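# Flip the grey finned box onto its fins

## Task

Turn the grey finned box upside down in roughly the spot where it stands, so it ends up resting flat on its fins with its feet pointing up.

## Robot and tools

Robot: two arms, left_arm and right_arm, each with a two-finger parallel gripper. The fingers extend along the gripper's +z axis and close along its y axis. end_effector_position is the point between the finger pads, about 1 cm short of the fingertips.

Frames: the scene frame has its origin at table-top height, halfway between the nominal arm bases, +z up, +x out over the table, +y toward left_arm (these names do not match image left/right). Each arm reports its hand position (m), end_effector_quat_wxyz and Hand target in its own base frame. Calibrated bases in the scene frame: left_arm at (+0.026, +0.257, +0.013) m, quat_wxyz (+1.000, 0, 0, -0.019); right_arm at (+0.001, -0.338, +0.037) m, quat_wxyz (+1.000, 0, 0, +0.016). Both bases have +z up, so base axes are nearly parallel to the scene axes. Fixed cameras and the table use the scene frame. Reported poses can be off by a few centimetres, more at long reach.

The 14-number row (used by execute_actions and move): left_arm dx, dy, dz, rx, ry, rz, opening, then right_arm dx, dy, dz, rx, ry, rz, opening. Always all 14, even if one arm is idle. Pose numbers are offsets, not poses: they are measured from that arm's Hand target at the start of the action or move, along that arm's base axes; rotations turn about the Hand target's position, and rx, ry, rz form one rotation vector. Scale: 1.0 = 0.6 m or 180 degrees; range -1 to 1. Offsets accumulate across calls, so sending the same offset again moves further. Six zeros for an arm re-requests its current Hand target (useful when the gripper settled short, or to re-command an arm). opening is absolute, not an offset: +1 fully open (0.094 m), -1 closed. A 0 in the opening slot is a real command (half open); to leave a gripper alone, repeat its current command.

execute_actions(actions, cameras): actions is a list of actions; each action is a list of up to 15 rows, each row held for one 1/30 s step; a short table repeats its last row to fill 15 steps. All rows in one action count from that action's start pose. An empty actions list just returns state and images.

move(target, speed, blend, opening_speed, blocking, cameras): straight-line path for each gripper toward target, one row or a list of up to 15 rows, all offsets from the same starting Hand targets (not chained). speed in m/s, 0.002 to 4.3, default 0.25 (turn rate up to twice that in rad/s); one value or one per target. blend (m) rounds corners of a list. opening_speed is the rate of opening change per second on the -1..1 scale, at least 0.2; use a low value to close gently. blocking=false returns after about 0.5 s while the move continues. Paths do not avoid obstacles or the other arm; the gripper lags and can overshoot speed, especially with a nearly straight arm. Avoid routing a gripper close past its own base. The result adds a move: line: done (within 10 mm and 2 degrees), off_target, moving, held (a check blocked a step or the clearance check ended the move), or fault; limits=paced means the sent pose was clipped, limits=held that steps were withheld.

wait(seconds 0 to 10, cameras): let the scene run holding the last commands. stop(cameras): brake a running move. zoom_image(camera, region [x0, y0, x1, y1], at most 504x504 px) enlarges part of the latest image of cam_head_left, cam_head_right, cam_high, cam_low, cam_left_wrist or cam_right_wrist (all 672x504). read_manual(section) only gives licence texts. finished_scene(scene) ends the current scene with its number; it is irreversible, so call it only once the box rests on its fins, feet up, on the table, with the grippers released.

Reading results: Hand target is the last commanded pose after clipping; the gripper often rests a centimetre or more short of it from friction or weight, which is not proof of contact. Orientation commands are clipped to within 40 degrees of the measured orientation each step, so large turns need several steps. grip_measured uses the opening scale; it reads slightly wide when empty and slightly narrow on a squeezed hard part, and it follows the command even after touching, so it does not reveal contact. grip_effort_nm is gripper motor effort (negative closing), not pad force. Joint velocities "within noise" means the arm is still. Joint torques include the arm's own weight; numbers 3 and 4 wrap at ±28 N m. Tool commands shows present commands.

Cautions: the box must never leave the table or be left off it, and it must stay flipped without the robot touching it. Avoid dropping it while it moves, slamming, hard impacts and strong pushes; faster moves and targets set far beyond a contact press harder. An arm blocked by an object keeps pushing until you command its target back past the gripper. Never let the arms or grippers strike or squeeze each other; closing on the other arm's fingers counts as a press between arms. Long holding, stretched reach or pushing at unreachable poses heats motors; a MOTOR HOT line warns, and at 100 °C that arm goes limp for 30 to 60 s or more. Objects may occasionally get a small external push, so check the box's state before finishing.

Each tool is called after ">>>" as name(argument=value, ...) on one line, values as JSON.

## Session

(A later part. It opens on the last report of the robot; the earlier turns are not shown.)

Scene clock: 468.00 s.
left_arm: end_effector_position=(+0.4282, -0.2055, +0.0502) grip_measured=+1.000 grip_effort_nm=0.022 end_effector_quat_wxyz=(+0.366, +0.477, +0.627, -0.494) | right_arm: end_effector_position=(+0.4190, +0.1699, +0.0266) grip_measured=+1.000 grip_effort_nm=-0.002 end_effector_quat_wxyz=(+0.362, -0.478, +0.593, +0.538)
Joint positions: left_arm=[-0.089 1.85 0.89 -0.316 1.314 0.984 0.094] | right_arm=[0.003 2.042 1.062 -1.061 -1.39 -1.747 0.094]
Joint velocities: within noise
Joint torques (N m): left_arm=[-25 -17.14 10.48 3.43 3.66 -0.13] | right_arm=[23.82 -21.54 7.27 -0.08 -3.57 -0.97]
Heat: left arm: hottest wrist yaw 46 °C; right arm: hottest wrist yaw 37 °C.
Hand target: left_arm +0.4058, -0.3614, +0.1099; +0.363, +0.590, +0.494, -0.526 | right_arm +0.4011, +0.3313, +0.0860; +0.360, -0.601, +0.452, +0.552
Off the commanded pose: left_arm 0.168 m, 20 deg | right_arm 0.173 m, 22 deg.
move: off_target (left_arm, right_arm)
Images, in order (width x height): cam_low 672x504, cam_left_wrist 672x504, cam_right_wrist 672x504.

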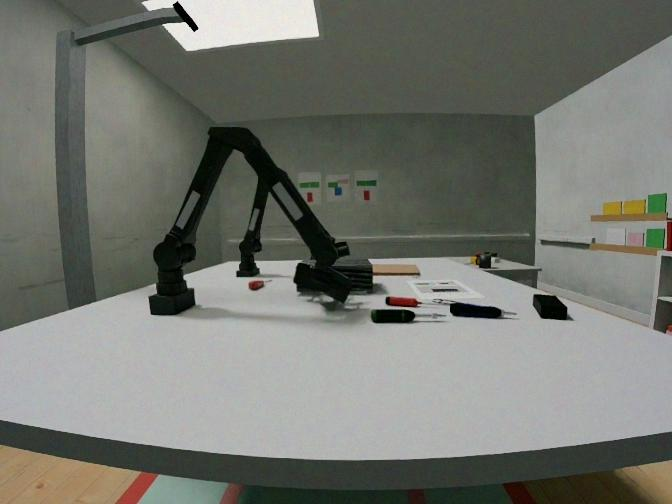

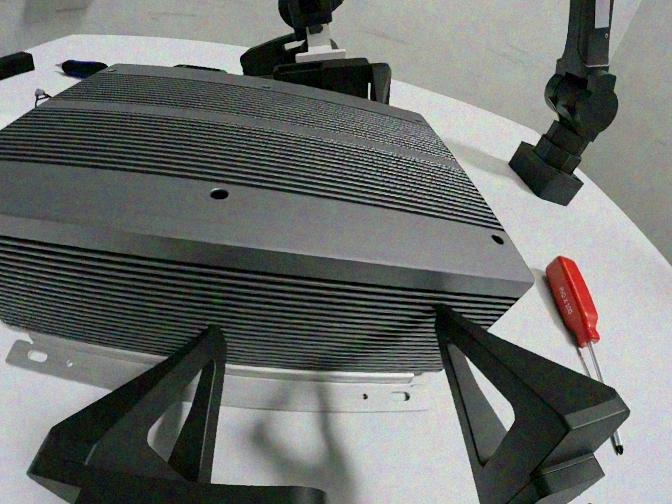

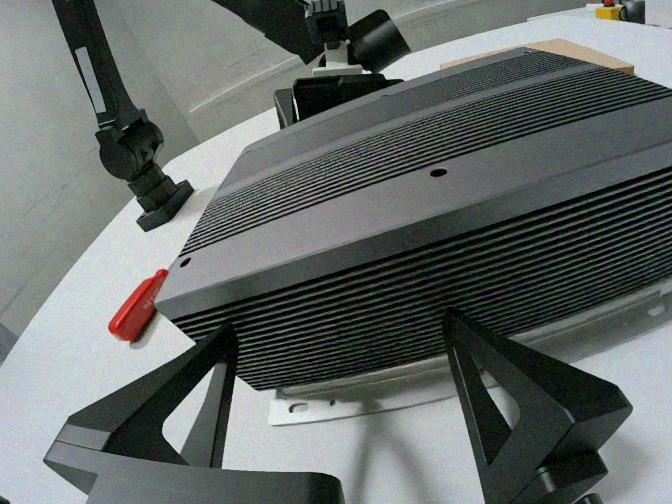

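>>> move(target=[0.0,0,0.0,0.0,-0.085,0,1,0.0,0.0,0.0,0.0,-0.085,0.0,1], speed=0.05, cameras=["cam_low","cam_left_wrist","cam_right_wrist"])

Scene clock: 483.70 s.
left_arm: end_effector_position=(+0.4271, -0.2093, +0.0448) grip_measured=+1.000 grip_effort_nm=0.027 end_effector_quat_wxyz=(+0.394, +0.524, +0.618, -0.434) | right_arm: end_effector_position=(+0.4223, +0.1663, +0.0212) grip_measured=+1.000 grip_effort_nm=-0.002 end_effector_quat_wxyz=(-0.397, +0.562, -0.570, -0.450)
Joint positions: left_arm=[-0.108 1.814 0.844 -0.193 1.224 1.011 0.094] | right_arm=[0.005 1.955 0.99 -0.78 -1.282 -1.681 0.094]
Joint velocities: within noise
Joint torques (N m): left_arm=[-24.29 -17.08 10.21 4.44 3.85 0.77] | right_arm=[24.12 -21.07 6.57 1.1 -5.04 -1.02]
Heat: left arm: hottest wrist yaw 55 °C; right arm: hottest wrist yaw 46 °C.
Hand target: left_arm +0.4059, -0.3614, +0.1100; +0.426, +0.654, +0.441, -0.442 | right_arm +0.4013, +0.3312, +0.0861; -0.417, +0.669, -0.400, -0.467
Off the commanded pose: left_arm 0.167 m, 26 deg | right_arm 0.179 m, 23 deg.
move: off_target (left_arm, right_arm)
Images, in order (width x height): cam_low 672x504, cam_left_wrist 672x504, cam_right_wrist 672x504.

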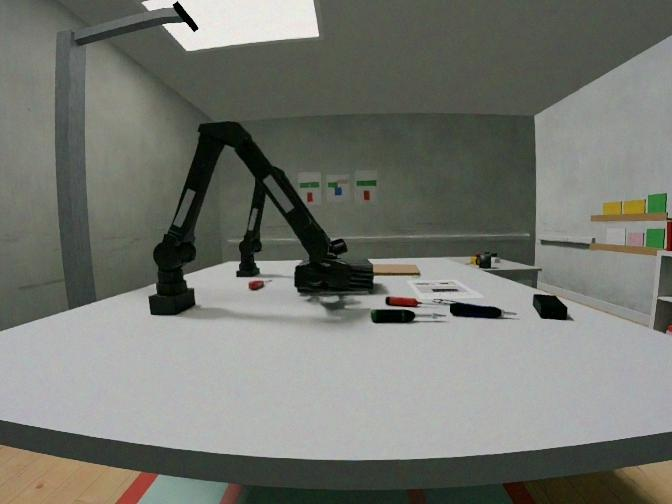

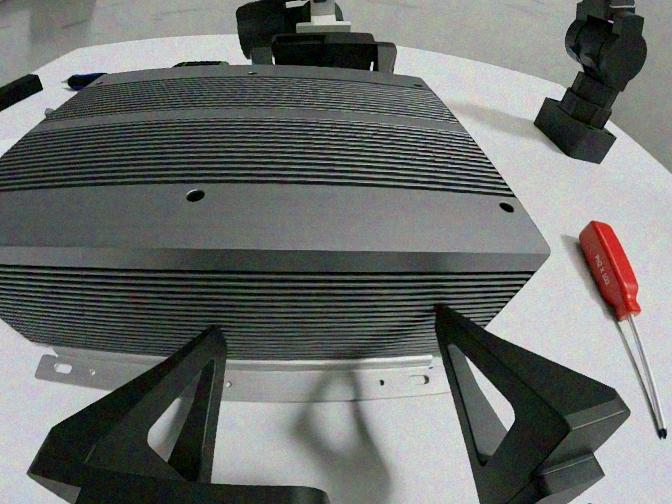

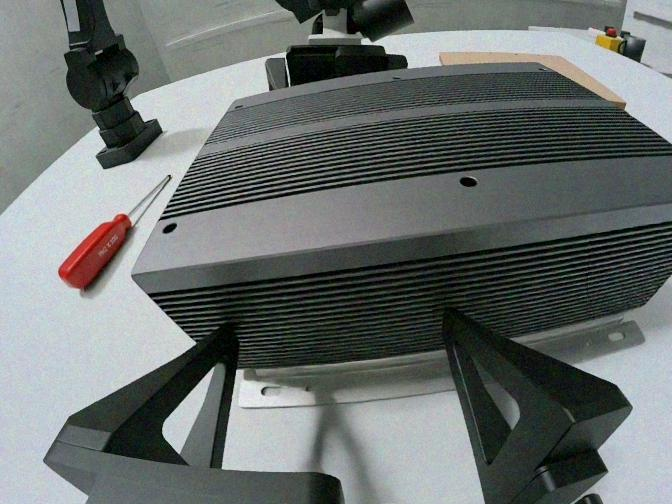

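>>> move(target=[0.0,0,0.04,0.0,-0.02,0,1,0.0,0.0,0.04,0.0,-0.02,0.0,1], speed=0.03, cameras=["cam_low","cam_left_wrist","cam_right_wrist"])

Scene clock: 496.53 s.
left_arm: end_effector_position=(+0.4156, -0.2078, +0.0490) grip_measured=+1.000 grip_effort_nm=0.032 end_effector_quat_wxyz=(+0.399, +0.538, +0.618, -0.413) | right_arm: end_effector_position=(+0.4182, +0.1725, +0.0650) grip_measured=+1.000 grip_effort_nm=-0.012 end_effector_quat_wxyz=(-0.440, +0.615, -0.519, -0.399)
Joint positions: left_arm=[-0.112 1.765 0.802 -0.185 1.187 1.033 0.094] | right_arm=[0.021 1.818 0.951 -0.751 -1.27 -1.754 0.094]
Joint velocities: within noise
Joint torques (N m): left_arm=[-24.06 -17.9 12.55 3.59 4.53 0.74] | right_arm=[22.95 -15.33 9.47 0.91 -4.11 0.08]
Heat: left arm: hottest wrist yaw 62 °C; right arm: hottest wrist yaw 60 °C.
Hand target: left_arm +0.4059, -0.3614, +0.1340; +0.440, +0.668, +0.427, -0.422 | right_arm +0.4012, +0.3313, +0.1101; -0.429, +0.684, -0.387, -0.446
Off the commanded pose: left_arm 0.176 m, 27 deg | right_arm 0.166 m, 18 deg.
move: off_target (left_arm, right_arm)
Images, in order (width x height): cam_low 672x504, cam_left_wrist 672x504, cam_right_wrist 672x504.

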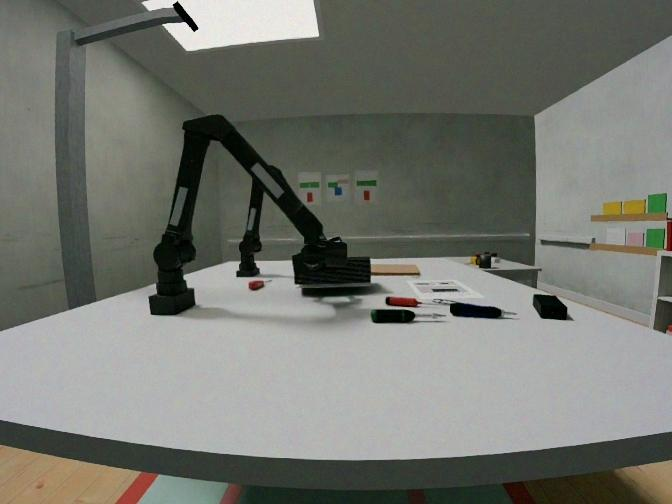

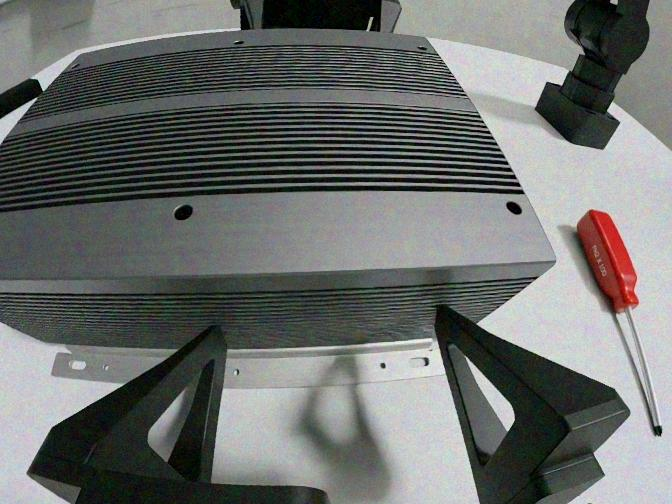

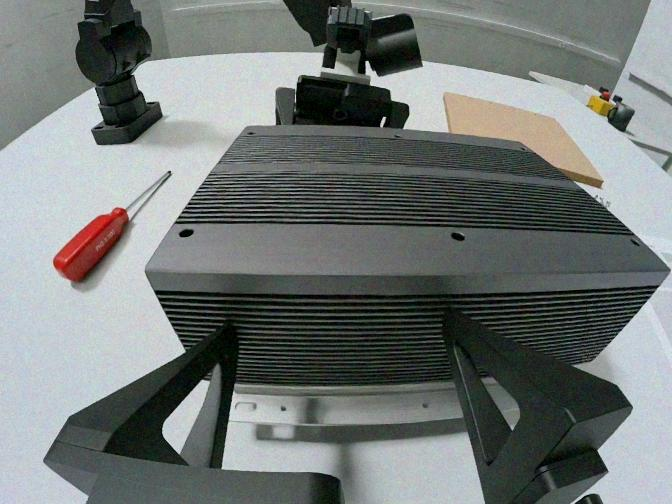

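>>> move(target=[0.02,0,0.07,-0.05,0.02,0,1,0.02,0.0,0.0,0.0,0.02,0.0,1], speed=0.05, cameras=["cam_low","cam_left_wrist","cam_right_wrist"])

Scene clock: 504.53 s.
left_arm: end_effector_position=(+0.4188, -0.2110, +0.0757) grip_measured=+1.000 grip_effort_nm=0.027 end_effector_quat_wxyz=(+0.466, +0.550, +0.544, -0.429) | right_arm: end_effector_position=(+0.4267, +0.1740, +0.0822) grip_measured=+1.000 grip_effort_nm=-0.076 end_effector_quat_wxyz=(-0.437, +0.644, -0.494, -0.387)
Joint positions: left_arm=[-0.102 1.766 0.783 0.005 1.33 1.01 0.094] | right_arm=[0.027 1.814 1.023 -0.907 -1.245 -1.896 0.094]
Joint velocities: within noise
Joint torques (N m): left_arm=[-23.65 -19.25 15.16 3.22 3.92 -1.38] | right_arm=[22.83 -12.1 10.1 0.84 -5.24 0.87]
Heat: left arm: hottest wrist yaw 72 °C; right arm: hottest wrist yaw 61 °C.
Hand target: left_arm +0.4178, -0.3615, +0.1759; +0.477, +0.618, +0.406, -0.475 | right_arm +0.4132, +0.3314, +0.1101; -0.417, +0.669, -0.400, -0.467
Off the commanded pose: left_arm 0.181 m, 18 deg | right_arm 0.160 m, 15 deg.
move: off_target (left_arm, right_arm)
Images, in order (width x height): cam_low 672x504, cam_left_wrist 672x504, cam_right_wrist 672x504.

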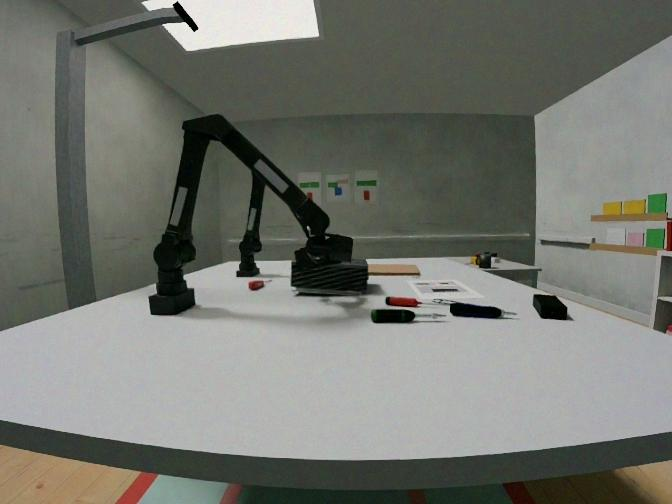

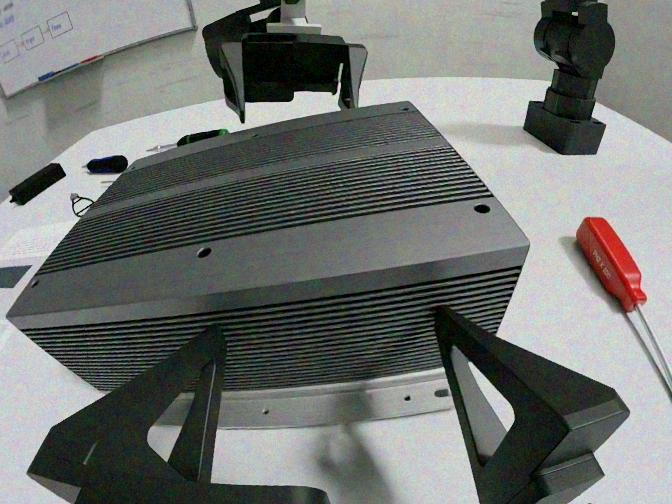

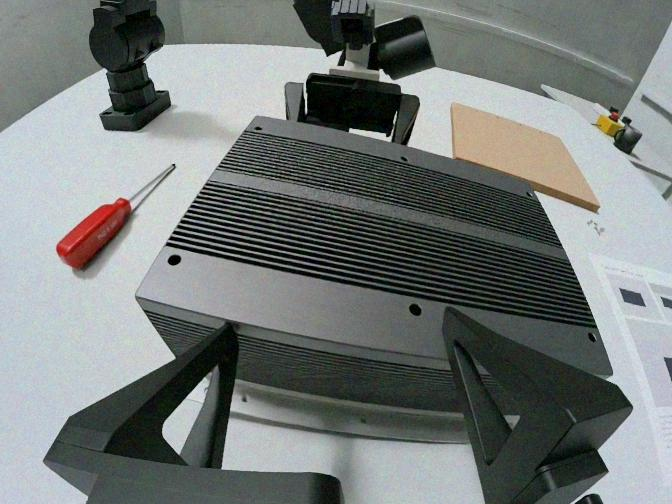

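>>> execute_actions(actions=[], cameras=["cam_head_left","cam_low","cam_high"])

Scene clock: 547.70 s.
left_arm: end_effector_position=(+0.4188, -0.2111, +0.0758) grip_measured=+1.000 grip_effort_nm=0.027 end_effector_quat_wxyz=(+0.466, +0.550, +0.544, -0.430) | right_arm: end_effector_position=(+0.4267, +0.1740, +0.0822) grip_measured=+1.000 grip_effort_nm=-0.071 end_effector_quat_wxyz=(-0.437, +0.644, -0.494, -0.387)
Joint positions: left_arm=[-0.102 1.766 0.783 0.006 1.331 1.01 0.094] | right_arm=[0.027 1.814 1.023 -0.907 -1.245 -1.897 0.094]
Joint velocities: within noise
Joint torques (N m): left_arm=[-23.71 -19.14 15.17 3.23 3.91 -1.37] | right_arm=[23 -12.28 9.98 0.66 -5.19 0.87]
Heat: left arm: hottest wrist yaw 81 °C; right arm: hottest wrist yaw 93 °C. Fold the right arm in close to its base, or ease its load, before you think long.
Hand target: left_arm +0.4178, -0.3615, +0.1760; +0.477, +0.618, +0.406, -0.475 | right_arm +0.4131, +0.3313, +0.1101; -0.417, +0.669, -0.400, -0.467
Tool commands: left_gripper/opening=+1.0 right_gripper/opening=+1.0
Off the commanded pose: left_arm 0.181 m, 18 deg | right_arm 0.160 m, 15 deg.
MOTOR HOT: joint 5 (wrist yaw) of the right arm reports 93 °C; the controller stops that arm at 100 °C. To cool a motor, set the load down, stop pushing, or move to a pose that needs little force.
Images, in order (width x height): cam_head_left 672x504, cam_high 672x504, cam_low 672x504.

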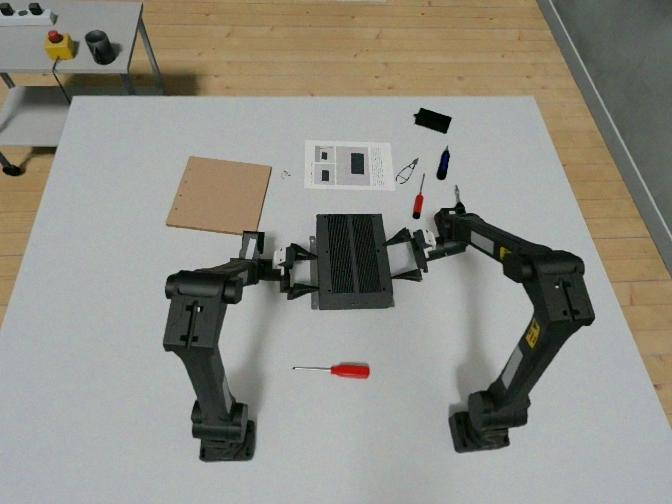

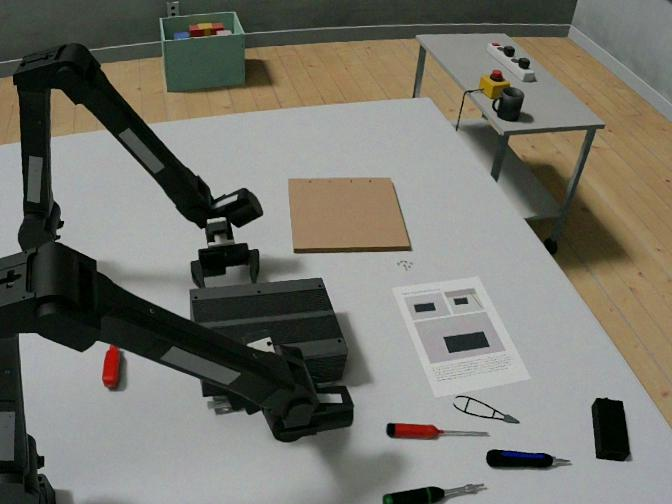

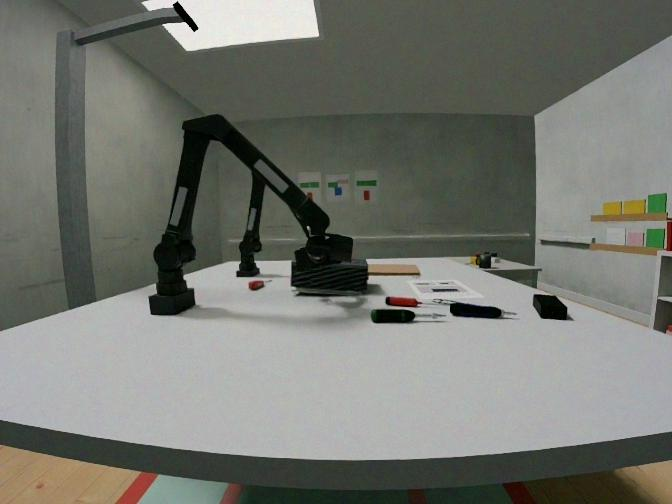

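>>> move(target=[[0,0,-0.12,0,0,0,1,0,0,-0.1,0,0,0,1],[0,0.25,-0.12,0,0,0.05,1,0,-0.28,-0.1,0,0,-0.05,1],[0,0.42,-0.1,0,0,0.05,1,0,-0.45,-0.08,0,0,-0.05,1]], speed=0.15, cameras=["cam_head_left","cam_high"])

Scene clock: 556.73 s.
left_arm: end_effector_position=(+0.4188, -0.1124, +0.1116) grip_measured=+1.000 grip_effort_nm=0.017 end_effector_quat_wxyz=(+0.576, +0.515, +0.492, -0.401) | right_arm: end_effector_position=(+0.4117, +0.0664, +0.0582) grip_measured=+1.000 grip_effort_nm=-0.090 end_effector_quat_wxyz=(-0.453, +0.595, -0.564, -0.351)
Joint positions: left_arm=[0.147 1.722 0.747 -0.083 1.555 1.258 0.094] | right_arm=[-0.233 1.834 0.964 -1.052 -1.197 -2.097 0.094]
Joint velocities: within noise
Joint torques (N m): left_arm=[-0.21 -11.69 5.41 0.76 0.78 -0.1] | right_arm=[-1.73 -13.68 4.85 -0.42 -0.54 -0.07]
Heat: left arm: hottest wrist yaw 78 °C; right arm: hottest wrist yaw 90 °C. Fold the right arm in close to its base, or ease its load, before you think long.
Hand target: left_arm +0.4178, -0.1094, +0.1160; +0.513, +0.584, +0.454, -0.436 | right_arm +0.4131, +0.0612, +0.0621; -0.452, +0.636, -0.452, -0.433
Off the commanded pose: left_arm 0.005 m, 12 deg | right_arm 0.007 m, 17 deg.
MOTOR HOT: still on. Joint 5 (wrist yaw) of the right arm reports 90 °C.
joint sent to its limit (left arm) — joint 5 (wrist yaw), upper limit. The joint targets are off in orientation, not in position.
joint sent to its limit (right arm) — joint 6 (wrist roll), lower limit. The joint targets are off in orientation, not in position.
move: off_target (left_arm, right_arm)
Images, in order (width x height): cam_head_left 672x504, cam_high 672x504.

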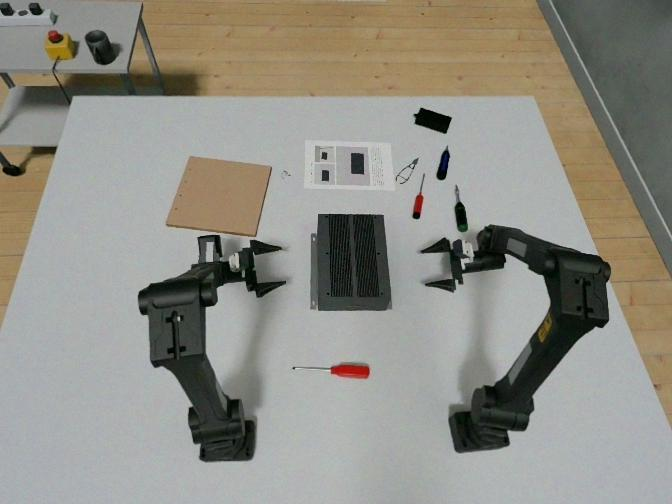

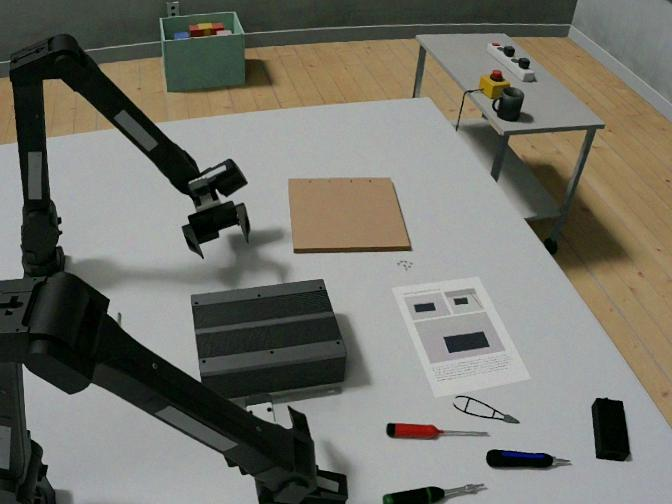

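>>> move(target=[[-0.038,-0.02,-0.143,0.038,0.029,0.003,1,-0.0385,0.02,-0.095,-0.001,0.042,-0.037,1],[-0.038,-0.093,-0.143,0.038,0.029,0.003,1,-0.0385,0.111,-0.095,-0.001,0.042,-0.037,1]], speed=0.2, cameras=["cam_head_left","cam_low"])

>>> wait(seconds=10, cameras=[])

>>> wait(seconds=10, cameras=[])

Scene clock: 658.33 s.
left_arm: end_effector_position=(+0.3882, -0.1644, +0.0352) grip_measured=+1.000 grip_effort_nm=0.017 end_effector_quat_wxyz=(+0.460, +0.588, +0.507, -0.431) | right_arm: end_effector_position=(+0.3820, +0.1275, +0.0063) grip_measured=+1.000 grip_effort_nm=-0.090 end_effector_quat_wxyz=(-0.440, +0.569, -0.540, -0.437)
Joint positions: left_arm=[0.01 1.905 0.894 -0.802 1.357 1.924 0.094] | right_arm=[-0.102 1.996 0.922 -0.977 -1.307 -2.097 0.094]
Joint velocities: within noise
Joint torques (N m): left_arm=[-0.91 -10.17 6.46 -0.06 0.61 -0.09] | right_arm=[-0.79 -11.99 4.51 0.2 -0.79 -0.05]
Heat: left arm: hottest wrist yaw 43 °C; right arm: hottest wrist yaw 46 °C.
Hand target: left_arm +0.3950, -0.1652, +0.0302; +0.458, +0.591, +0.504, -0.432 | right_arm +0.3900, +0.1279, +0.0050; -0.445, +0.579, -0.517, -0.446
Off the commanded pose: left_arm 0.008 m, 1 deg | right_arm 0.008 m, 3 deg.
MOTOR HOT: cleared for the motors of the right arm.
joint sent to its limit (right arm) — joint 6 (wrist roll), lower limit. The joint targets are off in orientation, not in position.
move: off_target (right_arm)
Images, in order (width x height): cam_head_left 672x504, cam_low 672x504.

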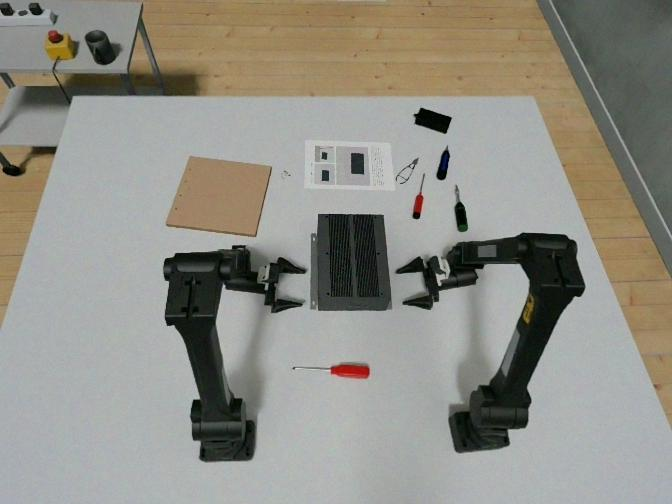

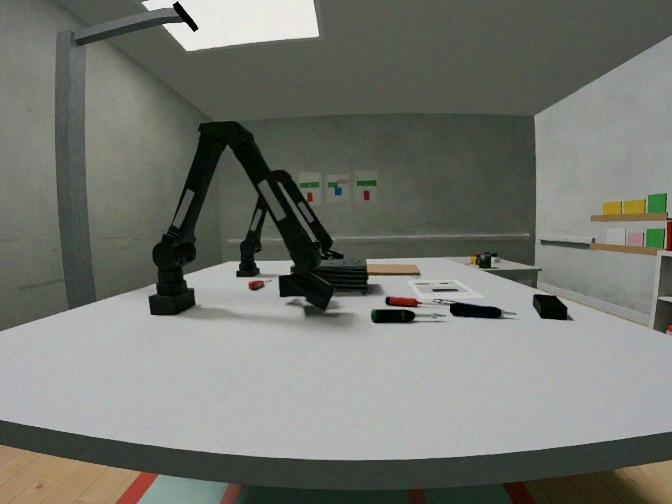

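Scene clock: 668.33 s.
left_arm: end_effector_position=(+0.3881, -0.1644, +0.0353) grip_measured=+1.000 grip_effort_nm=0.022 end_effector_quat_wxyz=(+0.460, +0.588, +0.507, -0.431) | right_arm: end_effector_position=(+0.3821, +0.1275, +0.0064) grip_measured=+1.000 grip_effort_nm=-0.090 end_effector_quat_wxyz=(-0.441, +0.569, -0.540, -0.437)
Joint positions: left_arm=[0.01 1.905 0.894 -0.803 1.357 1.925 0.094] | right_arm=[-0.102 1.996 0.922 -0.977 -1.308 -2.097 0.094]
Joint velocities: within noise
Joint torques (N m): left_arm=[-0.97 -10.05 6.42 -0.13 0.6 -0.08] | right_arm=[-0.32 -11.75 4.51 0.09 -0.82 -0.08]
Heat: left arm: hottest wrist yaw 42 °C; right arm: hottest wrist yaw 45 °C.
Hand target: left_arm +0.3950, -0.1652, +0.0302; +0.458, +0.591, +0.504, -0.432 | right_arm +0.3900, +0.1279, +0.0051; -0.445, +0.579, -0.517, -0.446
Tool commands: left_gripper/opening=+1.0 right_gripper/opening=+1.0
Off the commanded pose: left_arm 0.009 m, 1 deg | right_arm 0.008 m, 3 deg.
wait: 10.00 s; at rest by 0.17 s
No camera images: "cameras" was empty.

Scene clock: 678.33 s.
left_arm: end_effector_position=(+0.3881, -0.1644, +0.0353) grip_measured=+1.000 grip_effort_nm=0.017 end_effector_quat_wxyz=(+0.460, +0.588, +0.507, -0.431) | right_arm: end_effector_position=(+0.3821, +0.1275, +0.0064) grip_measured=+1.000 grip_effort_nm=-0.085 end_effector_quat_wxyz=(-0.441, +0.569, -0.540, -0.437)
Joint positions: left_arm=[0.01 1.905 0.894 -0.803 1.357 1.925 0.094] | right_arm=[-0.102 1.996 0.922 -0.977 -1.308 -2.097 0.094]
Joint velocities: within noise
Joint torques (N m): left_arm=[-0.97 -10.17 6.48 -0.12 0.62 -0.09] | right_arm=[-0.56 -11.75 4.53 0.34 -0.79 -0.04]
Heat: left arm: hottest wrist yaw 41 °C; right arm: hottest wrist yaw 44 °C.
Hand target: left_arm +0.3950, -0.1652, +0.0302; +0.458, +0.591, +0.504, -0.432 | right_arm +0.3900, +0.1279, +0.0051; -0.445, +0.579, -0.517, -0.446
Tool commands: left_gripper/opening=+1.0 right_gripper/opening=+1.0
Off the commanded pose: left_arm 0.009 m, 1 deg | right_arm 0.008 m, 3 deg.
wait: 10.00 s; at rest by 0.17 s
No camera images: "cameras" was empty.

>>> move(target=[[0.025,-0.07,-0.005,0,0,0,1,0.014,0.07,0,0,0,0,1],[0.025,-0.33,-0.005,0,0,0,1,0.014,0.33,0,0,0,0,1]], speed=0.1, cameras=["cam_head_left"])

Scene clock: 693.43 s.
left_arm: end_effector_position=(+0.4339, -0.2029, +0.0308) grip_measured=+1.000 grip_effort_nm=0.037 end_effector_quat_wxyz=(+0.504, +0.523, +0.577, -0.374) | right_arm: end_effector_position=(+0.4147, +0.1602, +0.0074) grip_measured=+1.000 grip_effort_nm=0.012 end_effector_quat_wxyz=(+0.497, -0.506, +0.594, +0.379)
Joint positions: left_arm=[-0.094 1.891 0.691 0.549 1.211 0.718 0.094] | right_arm=[-0.009 1.915 0.653 0.425 -1.272 -0.867 0.094]
Joint velocities: within noise
Joint torques (N m): left_arm=[-26.29 -9.47 8.61 3.48 -0.75 -0.89] | right_arm=[25.23 -9.99 6.72 3.14 0.11 0.78]
Heat: left arm: hottest elbow 39 °C; right arm: hottest wrist yaw 43 °C.
Hand target: left_arm +0.4100, -0.3633, +0.0272; +0.458, +0.591, +0.504, -0.432 | right_arm +0.3984, +0.3260, +0.0052; +0.445, -0.580, +0.517, +0.446
Off the commanded pose: left_arm 0.162 m, 14 deg | right_arm 0.167 m, 16 deg.
move: off_target (left_arm, right_arm)
Images, in order (width x height): cam_head_left 672x504.

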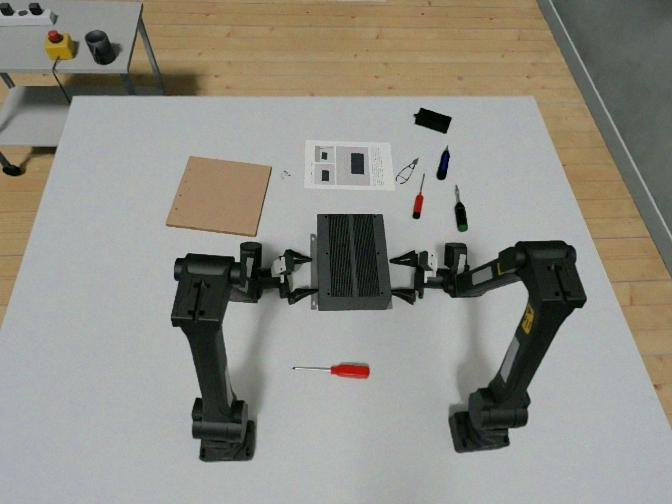

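>>> move(target=[0.02,0,0.167,0,0,0,1,0.02,0,0.167,0,0,0,1], speed=0.07, cameras=["cam_low","cam_head_left"])

Scene clock: 703.37 s.
left_arm: end_effector_position=(+0.4408, -0.1987, +0.0640) grip_measured=+1.000 grip_effort_nm=0.046 end_effector_quat_wxyz=(+0.477, +0.517, +0.616, -0.354) | right_arm: end_effector_position=(+0.4208, +0.1595, +0.0427) grip_measured=+0.999 grip_effort_nm=0.037 end_effector_quat_wxyz=(+0.468, -0.518, +0.623, +0.352)
Joint positions: left_arm=[-0.095 1.74 0.715 0.263 1.13 0.771 0.094] | right_arm=[0.003 1.748 0.683 0.109 -1.177 -0.968 0.094]
Joint velocities: within noise
Joint torques (N m): left_arm=[-25.23 -15.09 12.63 2.32 3.07 -1.25] | right_arm=[24.18 -16.32 10.54 1.61 -4.21 1.4]
Heat: left arm: hottest elbow 40 °C; right arm: hottest wrist yaw 45 °C.
Hand target: left_arm +0.4219, -0.3632, +0.1274; +0.458, +0.591, +0.504, -0.432 | right_arm +0.4103, +0.3259, +0.1053; +0.445, -0.580, +0.517, +0.446
Off the commanded pose: left_arm 0.177 m, 18 deg | right_arm 0.178 m, 18 deg.
move: off_target (left_arm, right_arm)
Images, in order (width x height): cam_head_left 672x504, cam_low 672x504.

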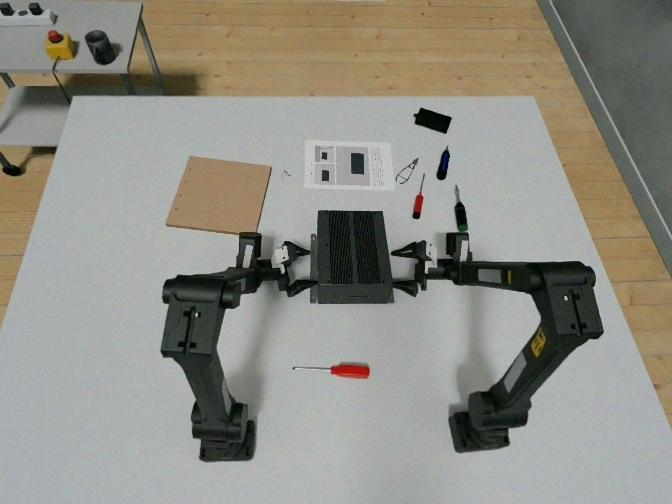

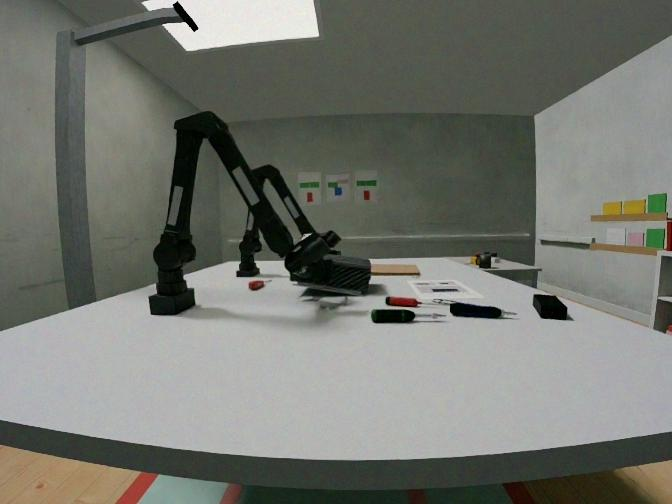

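>>> move(target=[0.04,0,0.085,0,0.1,0,1,0.04,0,0.085,0,0.1,0,1], speed=0.08, cameras=["cam_low","cam_head_left"])

Scene clock: 711.27 s.
left_arm: end_effector_position=(+0.4917, -0.1925, +0.1345) grip_measured=+0.999 grip_effort_nm=0.081 end_effector_quat_wxyz=(+0.425, +0.436, +0.663, -0.436) | right_arm: end_effector_position=(+0.4381, +0.1685, +0.1037) grip_measured=+0.999 grip_effort_nm=0.037 end_effector_quat_wxyz=(+0.383, -0.387, +0.678, +0.494)
Joint positions: left_arm=[-0.063 1.694 0.926 -0.048 1.209 0.565 0.094] | right_arm=[0.007 1.685 0.8 -0.108 -1.307 -0.585 0.094]
Joint velocities: within noise
Joint torques (N m): left_arm=[-25.23 -14.68 10.76 2.17 3.37 -1] | right_arm=[22.89 -14.68 11.73 3.48 -2.01 0.49]
Heat: left arm: hottest wrist yaw 46 °C; right arm: hottest wrist yaw 52 °C.
Hand target: left_arm +0.4460, -0.3633, +0.1784; +0.373, +0.516, +0.570, -0.519 | right_arm +0.4345, +0.3259, +0.1562; +0.358, -0.503, +0.581, +0.531
Off the commanded pose: left_arm 0.182 m, 18 deg | right_arm 0.166 m, 18 deg.
move: off_target (left_arm, right_arm)
Images, in order (width x height): cam_head_left 672x504, cam_low 672x504.

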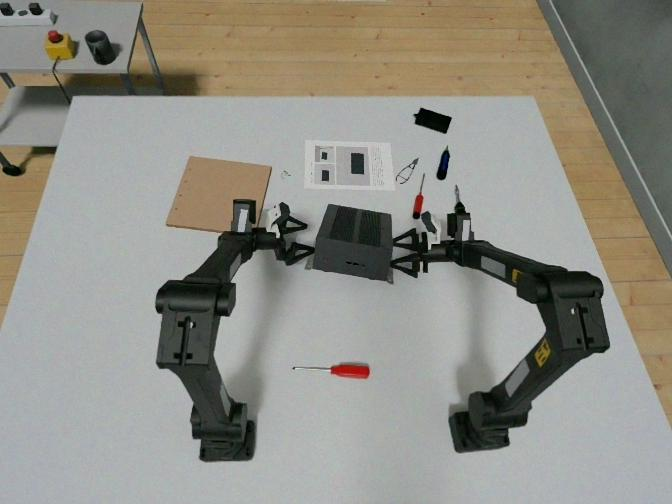

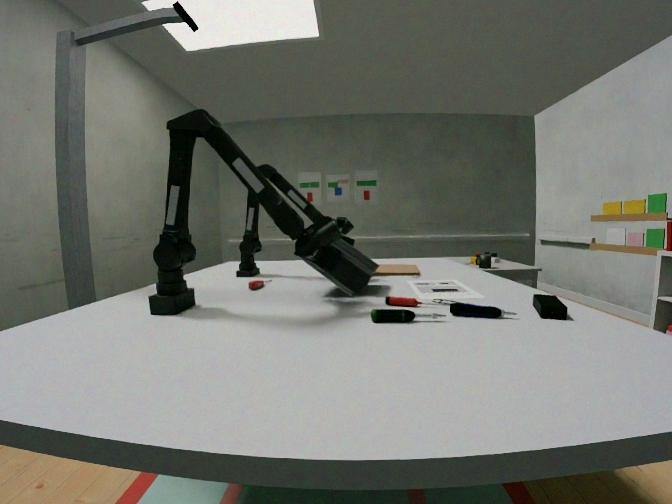

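>>> move(target=[0.02,0,0.05,0,0.11,0,1,0.07,0,0.05,0,0.11,0,1], speed=0.08, cameras=["cam_low","cam_head_left"])

Scene clock: 718.53 s.
left_arm: end_effector_position=(+0.5061, -0.1885, +0.1743) grip_measured=+0.999 grip_effort_nm=0.081 end_effector_quat_wxyz=(+0.338, +0.319, +0.698, -0.544) | right_arm: end_effector_position=(+0.4790, +0.1728, +0.1487) grip_measured=+0.999 grip_effort_nm=0.037 end_effector_quat_wxyz=(+0.305, -0.309, +0.686, +0.584)
Joint positions: left_arm=[-0.042 1.695 1.02 -0.145 1.324 0.218 0.094] | right_arm=[0.007 1.737 1.007 -0.379 -1.423 -0.44 0.094]
Joint velocities: within noise
Joint torques (N m): left_arm=[-25.7 -15.09 10.24 2.24 2.25 -0.63] | right_arm=[21.13 -14.39 13.05 1.87 -0.49 0.6]
Heat: left arm: hottest wrist yaw 50 °C; right arm: hottest wrist yaw 51 °C.
Hand target: left_arm +0.4579, -0.3632, +0.2083; +0.270, +0.419, +0.626, -0.600 | right_arm +0.4765, +0.3259, +0.1863; +0.253, -0.404, +0.633, +0.610
Off the commanded pose: left_arm 0.185 m, 18 deg | right_arm 0.158 m, 14 deg.
move: off_target (left_arm, right_arm)
Images, in order (width x height): cam_head_left 672x504, cam_low 672x504.

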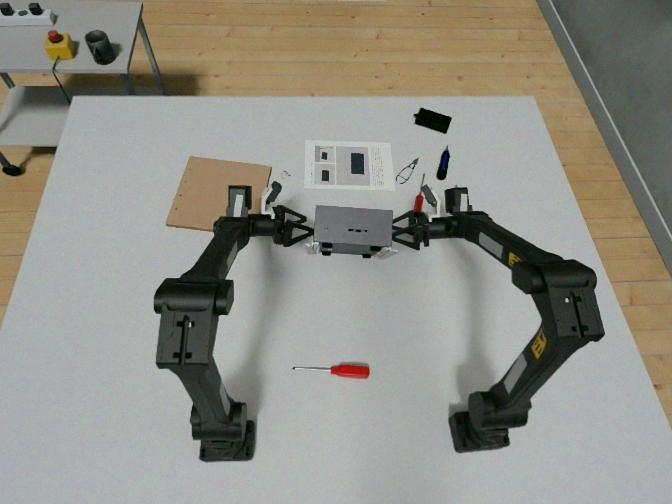

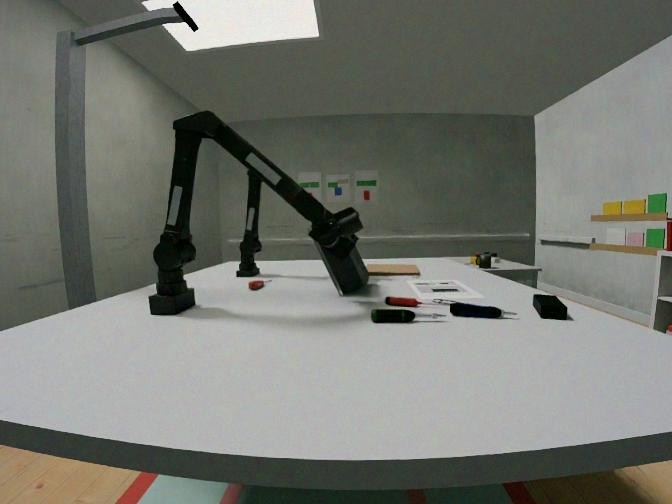

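>>> move(target=[0.06,0,0.01,0,0.13,0,1,0.075,0,0.01,0,0.13,0,1], speed=0.07, cameras=["cam_low","cam_head_left"])

Scene clock: 728.07 s.
left_arm: end_effector_position=(+0.5232, -0.1943, +0.1800) grip_measured=+0.999 grip_effort_nm=0.071 end_effector_quat_wxyz=(+0.191, +0.176, +0.707, -0.658) | right_arm: end_effector_position=(+0.5493, +0.1748, +0.1592) grip_measured=+0.999 grip_effort_nm=0.037 end_effector_quat_wxyz=(+0.171, -0.169, +0.703, +0.669)
Joint positions: left_arm=[-0.043 1.788 1.071 0.079 1.469 -0.409 0.094] | right_arm=[0.006 1.908 1.258 -0.483 -1.52 -0.048 0.094]
Joint velocities: within noise
Joint torques (N m): left_arm=[-24.29 -16.21 11.63 3.21 -0.04 -0.41] | right_arm=[19.19 -19.55 9.43 1.47 -0.59 0.01]
Heat: left arm: hottest wrist yaw 47 °C; right arm: hottest wrist yaw 47 °C.
Hand target: left_arm +0.4941, -0.3632, +0.2146; +0.138, +0.289, +0.667, -0.672 | right_arm +0.5214, +0.3260, +0.1922; +0.119, -0.272, +0.672, +0.679
Off the commanded pose: left_arm 0.175 m, 15 deg | right_arm 0.157 m, 14 deg.
move: off_target (left_arm, right_arm)
Images, in order (width x height): cam_head_left 672x504, cam_low 672x504.

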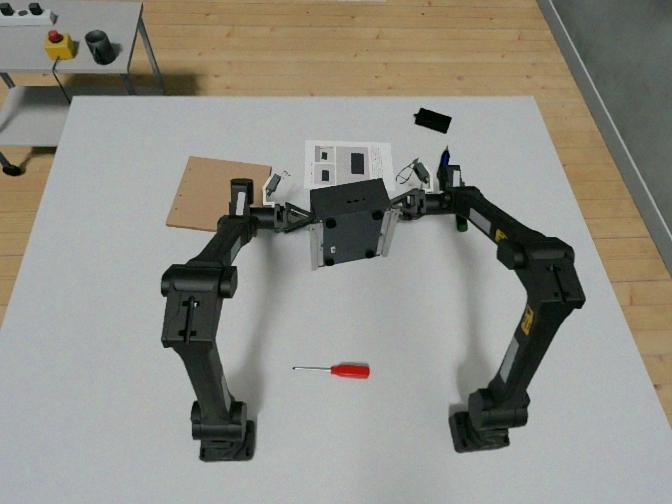

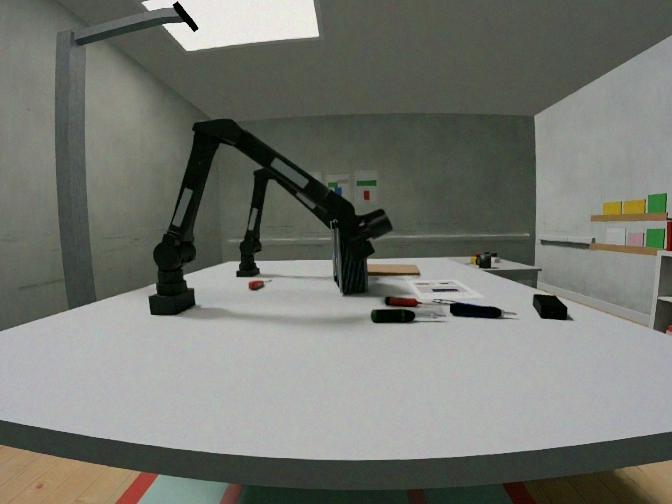

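>>> move(target=[0.055,0,0.02,0,0.12,0,1,0.02,0,0.02,0,0.12,0,1], speed=0.07, cameras=["cam_low","cam_head_left"])

Scene clock: 765.60 s.
left_arm: end_effector_position=(+0.5381, -0.1995, +0.1875) grip_measured=+0.999 grip_effort_nm=0.076 end_effector_quat_wxyz=(+0.049, +0.062, +0.714, -0.696) | right_arm: end_effector_position=(+0.5538, +0.1720, +0.1693) grip_measured=+0.999 grip_effort_nm=0.042 end_effector_quat_wxyz=(+0.040, -0.042, +0.702, +0.710)
Joint positions: left_arm=[-0.05 1.836 1.151 0.038 1.528 -0.768 0.094] | right_arm=[0.001 1.939 1.322 -0.661 -1.582 0.177 0.094]
Joint velocities: within noise
Joint torques (N m): left_arm=[-22.89 -15.74 14.99 2.77 -0.03 -0.58] | right_arm=[19.02 -18.32 11.04 0.79 -0.65 -0.07]
Heat: left arm: hottest elbow 49 °C; right arm: hottest elbow 44 °C.
Hand target: left_arm +0.5270, -0.3632, +0.2265; +0.010, +0.158, +0.681, -0.715 | right_arm +0.5335, +0.3259, +0.2043; -0.009, -0.140, +0.682, +0.718
Off the commanded pose: left_arm 0.169 m, 13 deg | right_arm 0.159 m, 13 deg.
joint read past its limit (right arm) — joint 5 (wrist yaw), lower limit.
joint sent to its limit (right arm) — joint 5 (wrist yaw), lower limit. The joint targets are off in position, not in orientation.
move: off_target (left_arm, right_arm)
Images, in order (width x height): cam_head_left 672x504, cam_low 672x504.

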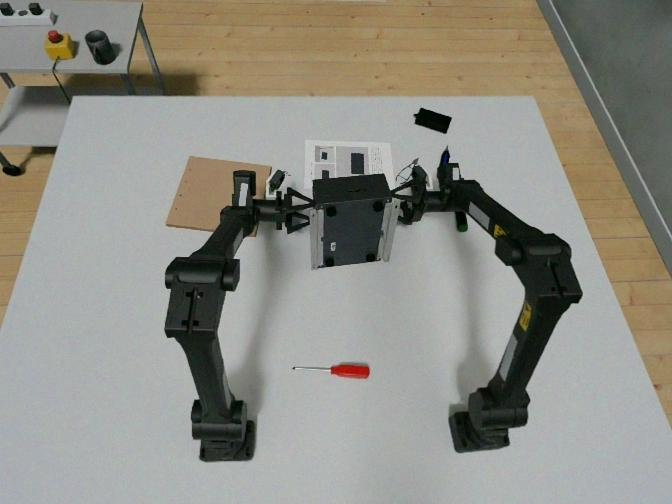

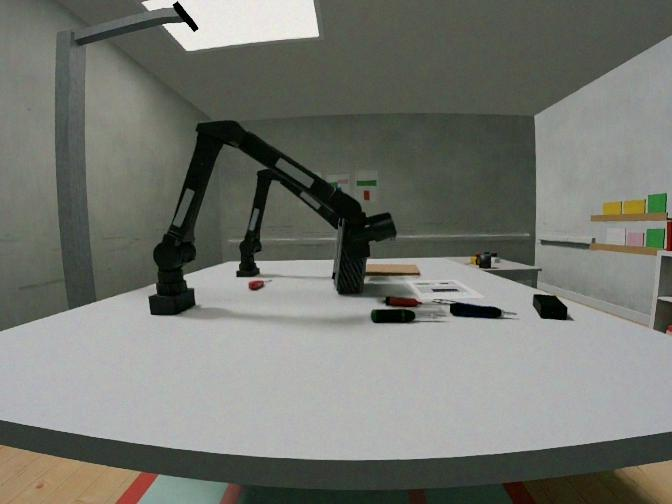

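>>> move(target=[0.03,0,0.01,0,0.12,0,1,0.02,0,0.01,0,0.12,0,1], speed=0.07, cameras=["cam_low","cam_head_left"])

Scene clock: 775.07 s.
left_arm: end_effector_position=(+0.5604, -0.1981, +0.1951) grip_measured=+0.999 grip_effort_nm=0.076 end_effector_quat_wxyz=(-0.091, -0.066, +0.707, -0.698) | right_arm: end_effector_position=(+0.5626, +0.1714, +0.1774) grip_measured=+0.999 grip_effort_nm=0.042 end_effector_quat_wxyz=(-0.093, +0.090, +0.697, +0.705)
Joint positions: left_arm=[-0.046 1.882 1.251 -0.073 1.558 -1.089 0.094] | right_arm=[0 1.966 1.399 -0.863 -1.582 0.401 0.094]
Joint velocities: within noise
Joint torques (N m): left_arm=[-22.59 -16.5 14.83 2.4 0.37 -0.36] | right_arm=[19.14 -18.84 11.55 0.53 -0.67 -0.06]
Heat: left arm: hottest elbow 51 °C; right arm: hottest elbow 44 °C.
Hand target: left_arm +0.5449, -0.3633, +0.2324; -0.118, +0.021, +0.671, -0.732 | right_arm +0.5454, +0.3260, +0.2101; -0.136, -0.003, +0.668, +0.731
Off the commanded pose: left_arm 0.170 m, 12 deg | right_arm 0.159 m, 13 deg.
joint read past its limit (left arm) — joint 5 (wrist yaw), upper limit.
joint read past its limit (right arm) — joint 5 (wrist yaw), lower limit.
joint sent to its limit (right arm) — joint 5 (wrist yaw), lower limit. The joint targets are off in position and orientation.
move: off_target (left_arm, right_arm)
Images, in order (width x height): cam_head_left 672x504, cam_low 672x504.

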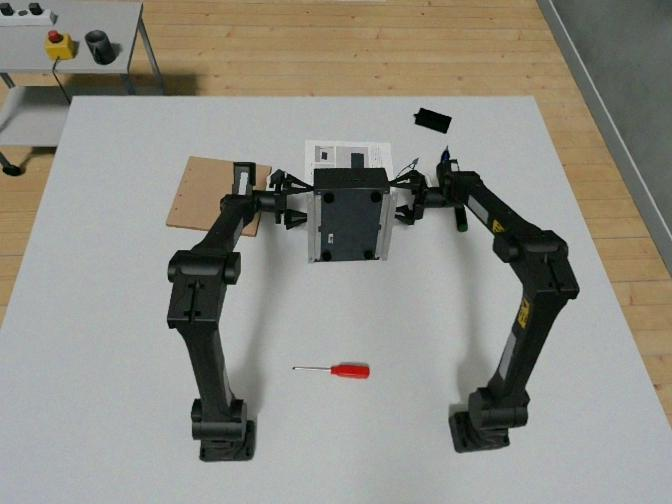

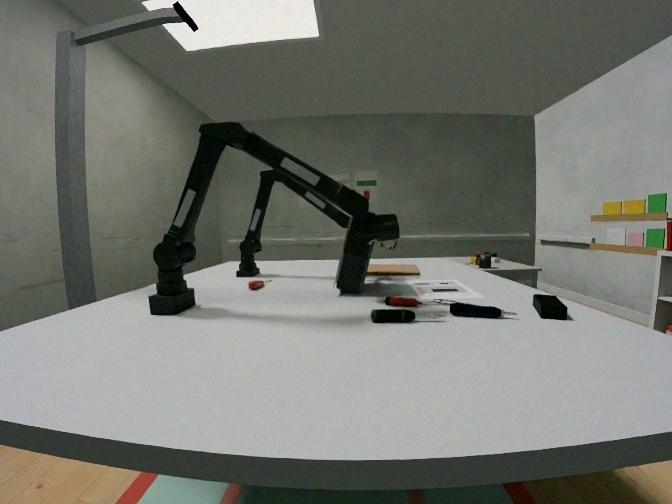

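>>> move(target=[0.01,0,-0.01,0,0.13,0,1,0.015,0,-0.01,0,0.13,0,1], speed=0.07, cameras=["cam_low","cam_head_left"])

Scene clock: 783.67 s.
left_arm: end_effector_position=(+0.5717, -0.1964, +0.2014) grip_measured=+0.999 grip_effort_nm=0.081 end_effector_quat_wxyz=(-0.220, -0.200, +0.681, -0.669) | right_arm: end_effector_position=(+0.5758, +0.1712, +0.1832) grip_measured=+0.999 grip_effort_nm=0.032 end_effector_quat_wxyz=(-0.218, +0.216, +0.669, +0.677)
Joint positions: left_arm=[-0.042 1.896 1.297 -0.133 1.558 -1.442 0.094] | right_arm=[0 2.003 1.481 -1.013 -1.582 0.659 0.094]
Joint velocities: within noise
Joint torques (N m): left_arm=[-22.53 -15.97 13.64 2.41 0.51 -0.35] | right_arm=[18.37 -18.08 10.59 0.03 -0.71 0.11]
Heat: left arm: hottest elbow 52 °C; right arm: hottest elbow 44 °C.
Hand target: left_arm +0.5510, -0.3632, +0.2262; -0.252, -0.128, +0.633, -0.721 | right_arm +0.5545, +0.3258, +0.2043; -0.269, +0.146, +0.627, +0.717
Off the commanded pose: left_arm 0.170 m, 12 deg | right_arm 0.158 m, 12 deg.
joint read past its limit (left arm) — joint 5 (wrist yaw), upper limit.
joint read past its limit (right arm) — joint 5 (wrist yaw), lower limit.
joint sent to its limit (left arm) — joint 5 (wrist yaw), upper limit. The joint targets are off in position and orientation.
joint sent to its limit (right arm) — joint 5 (wrist yaw), lower limit. The joint targets are off in position and orientation.
move: off_target (left_arm, right_arm)
Images, in order (width x height): cam_head_left 672x504, cam_low 672x504.

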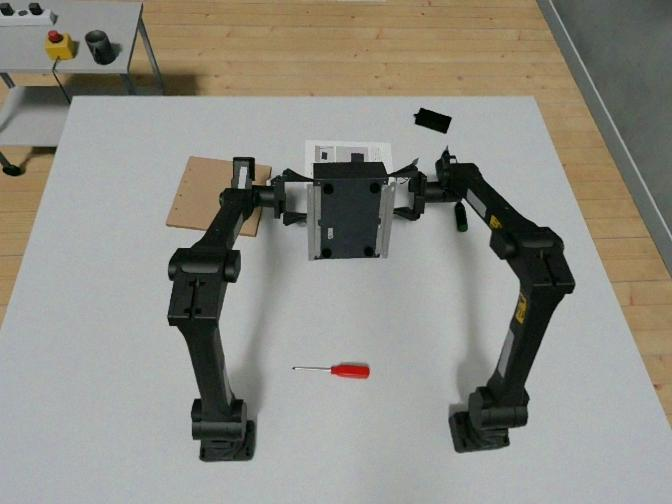

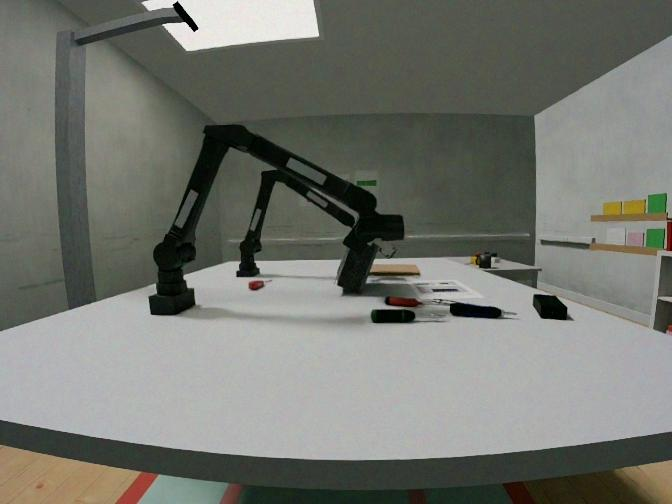

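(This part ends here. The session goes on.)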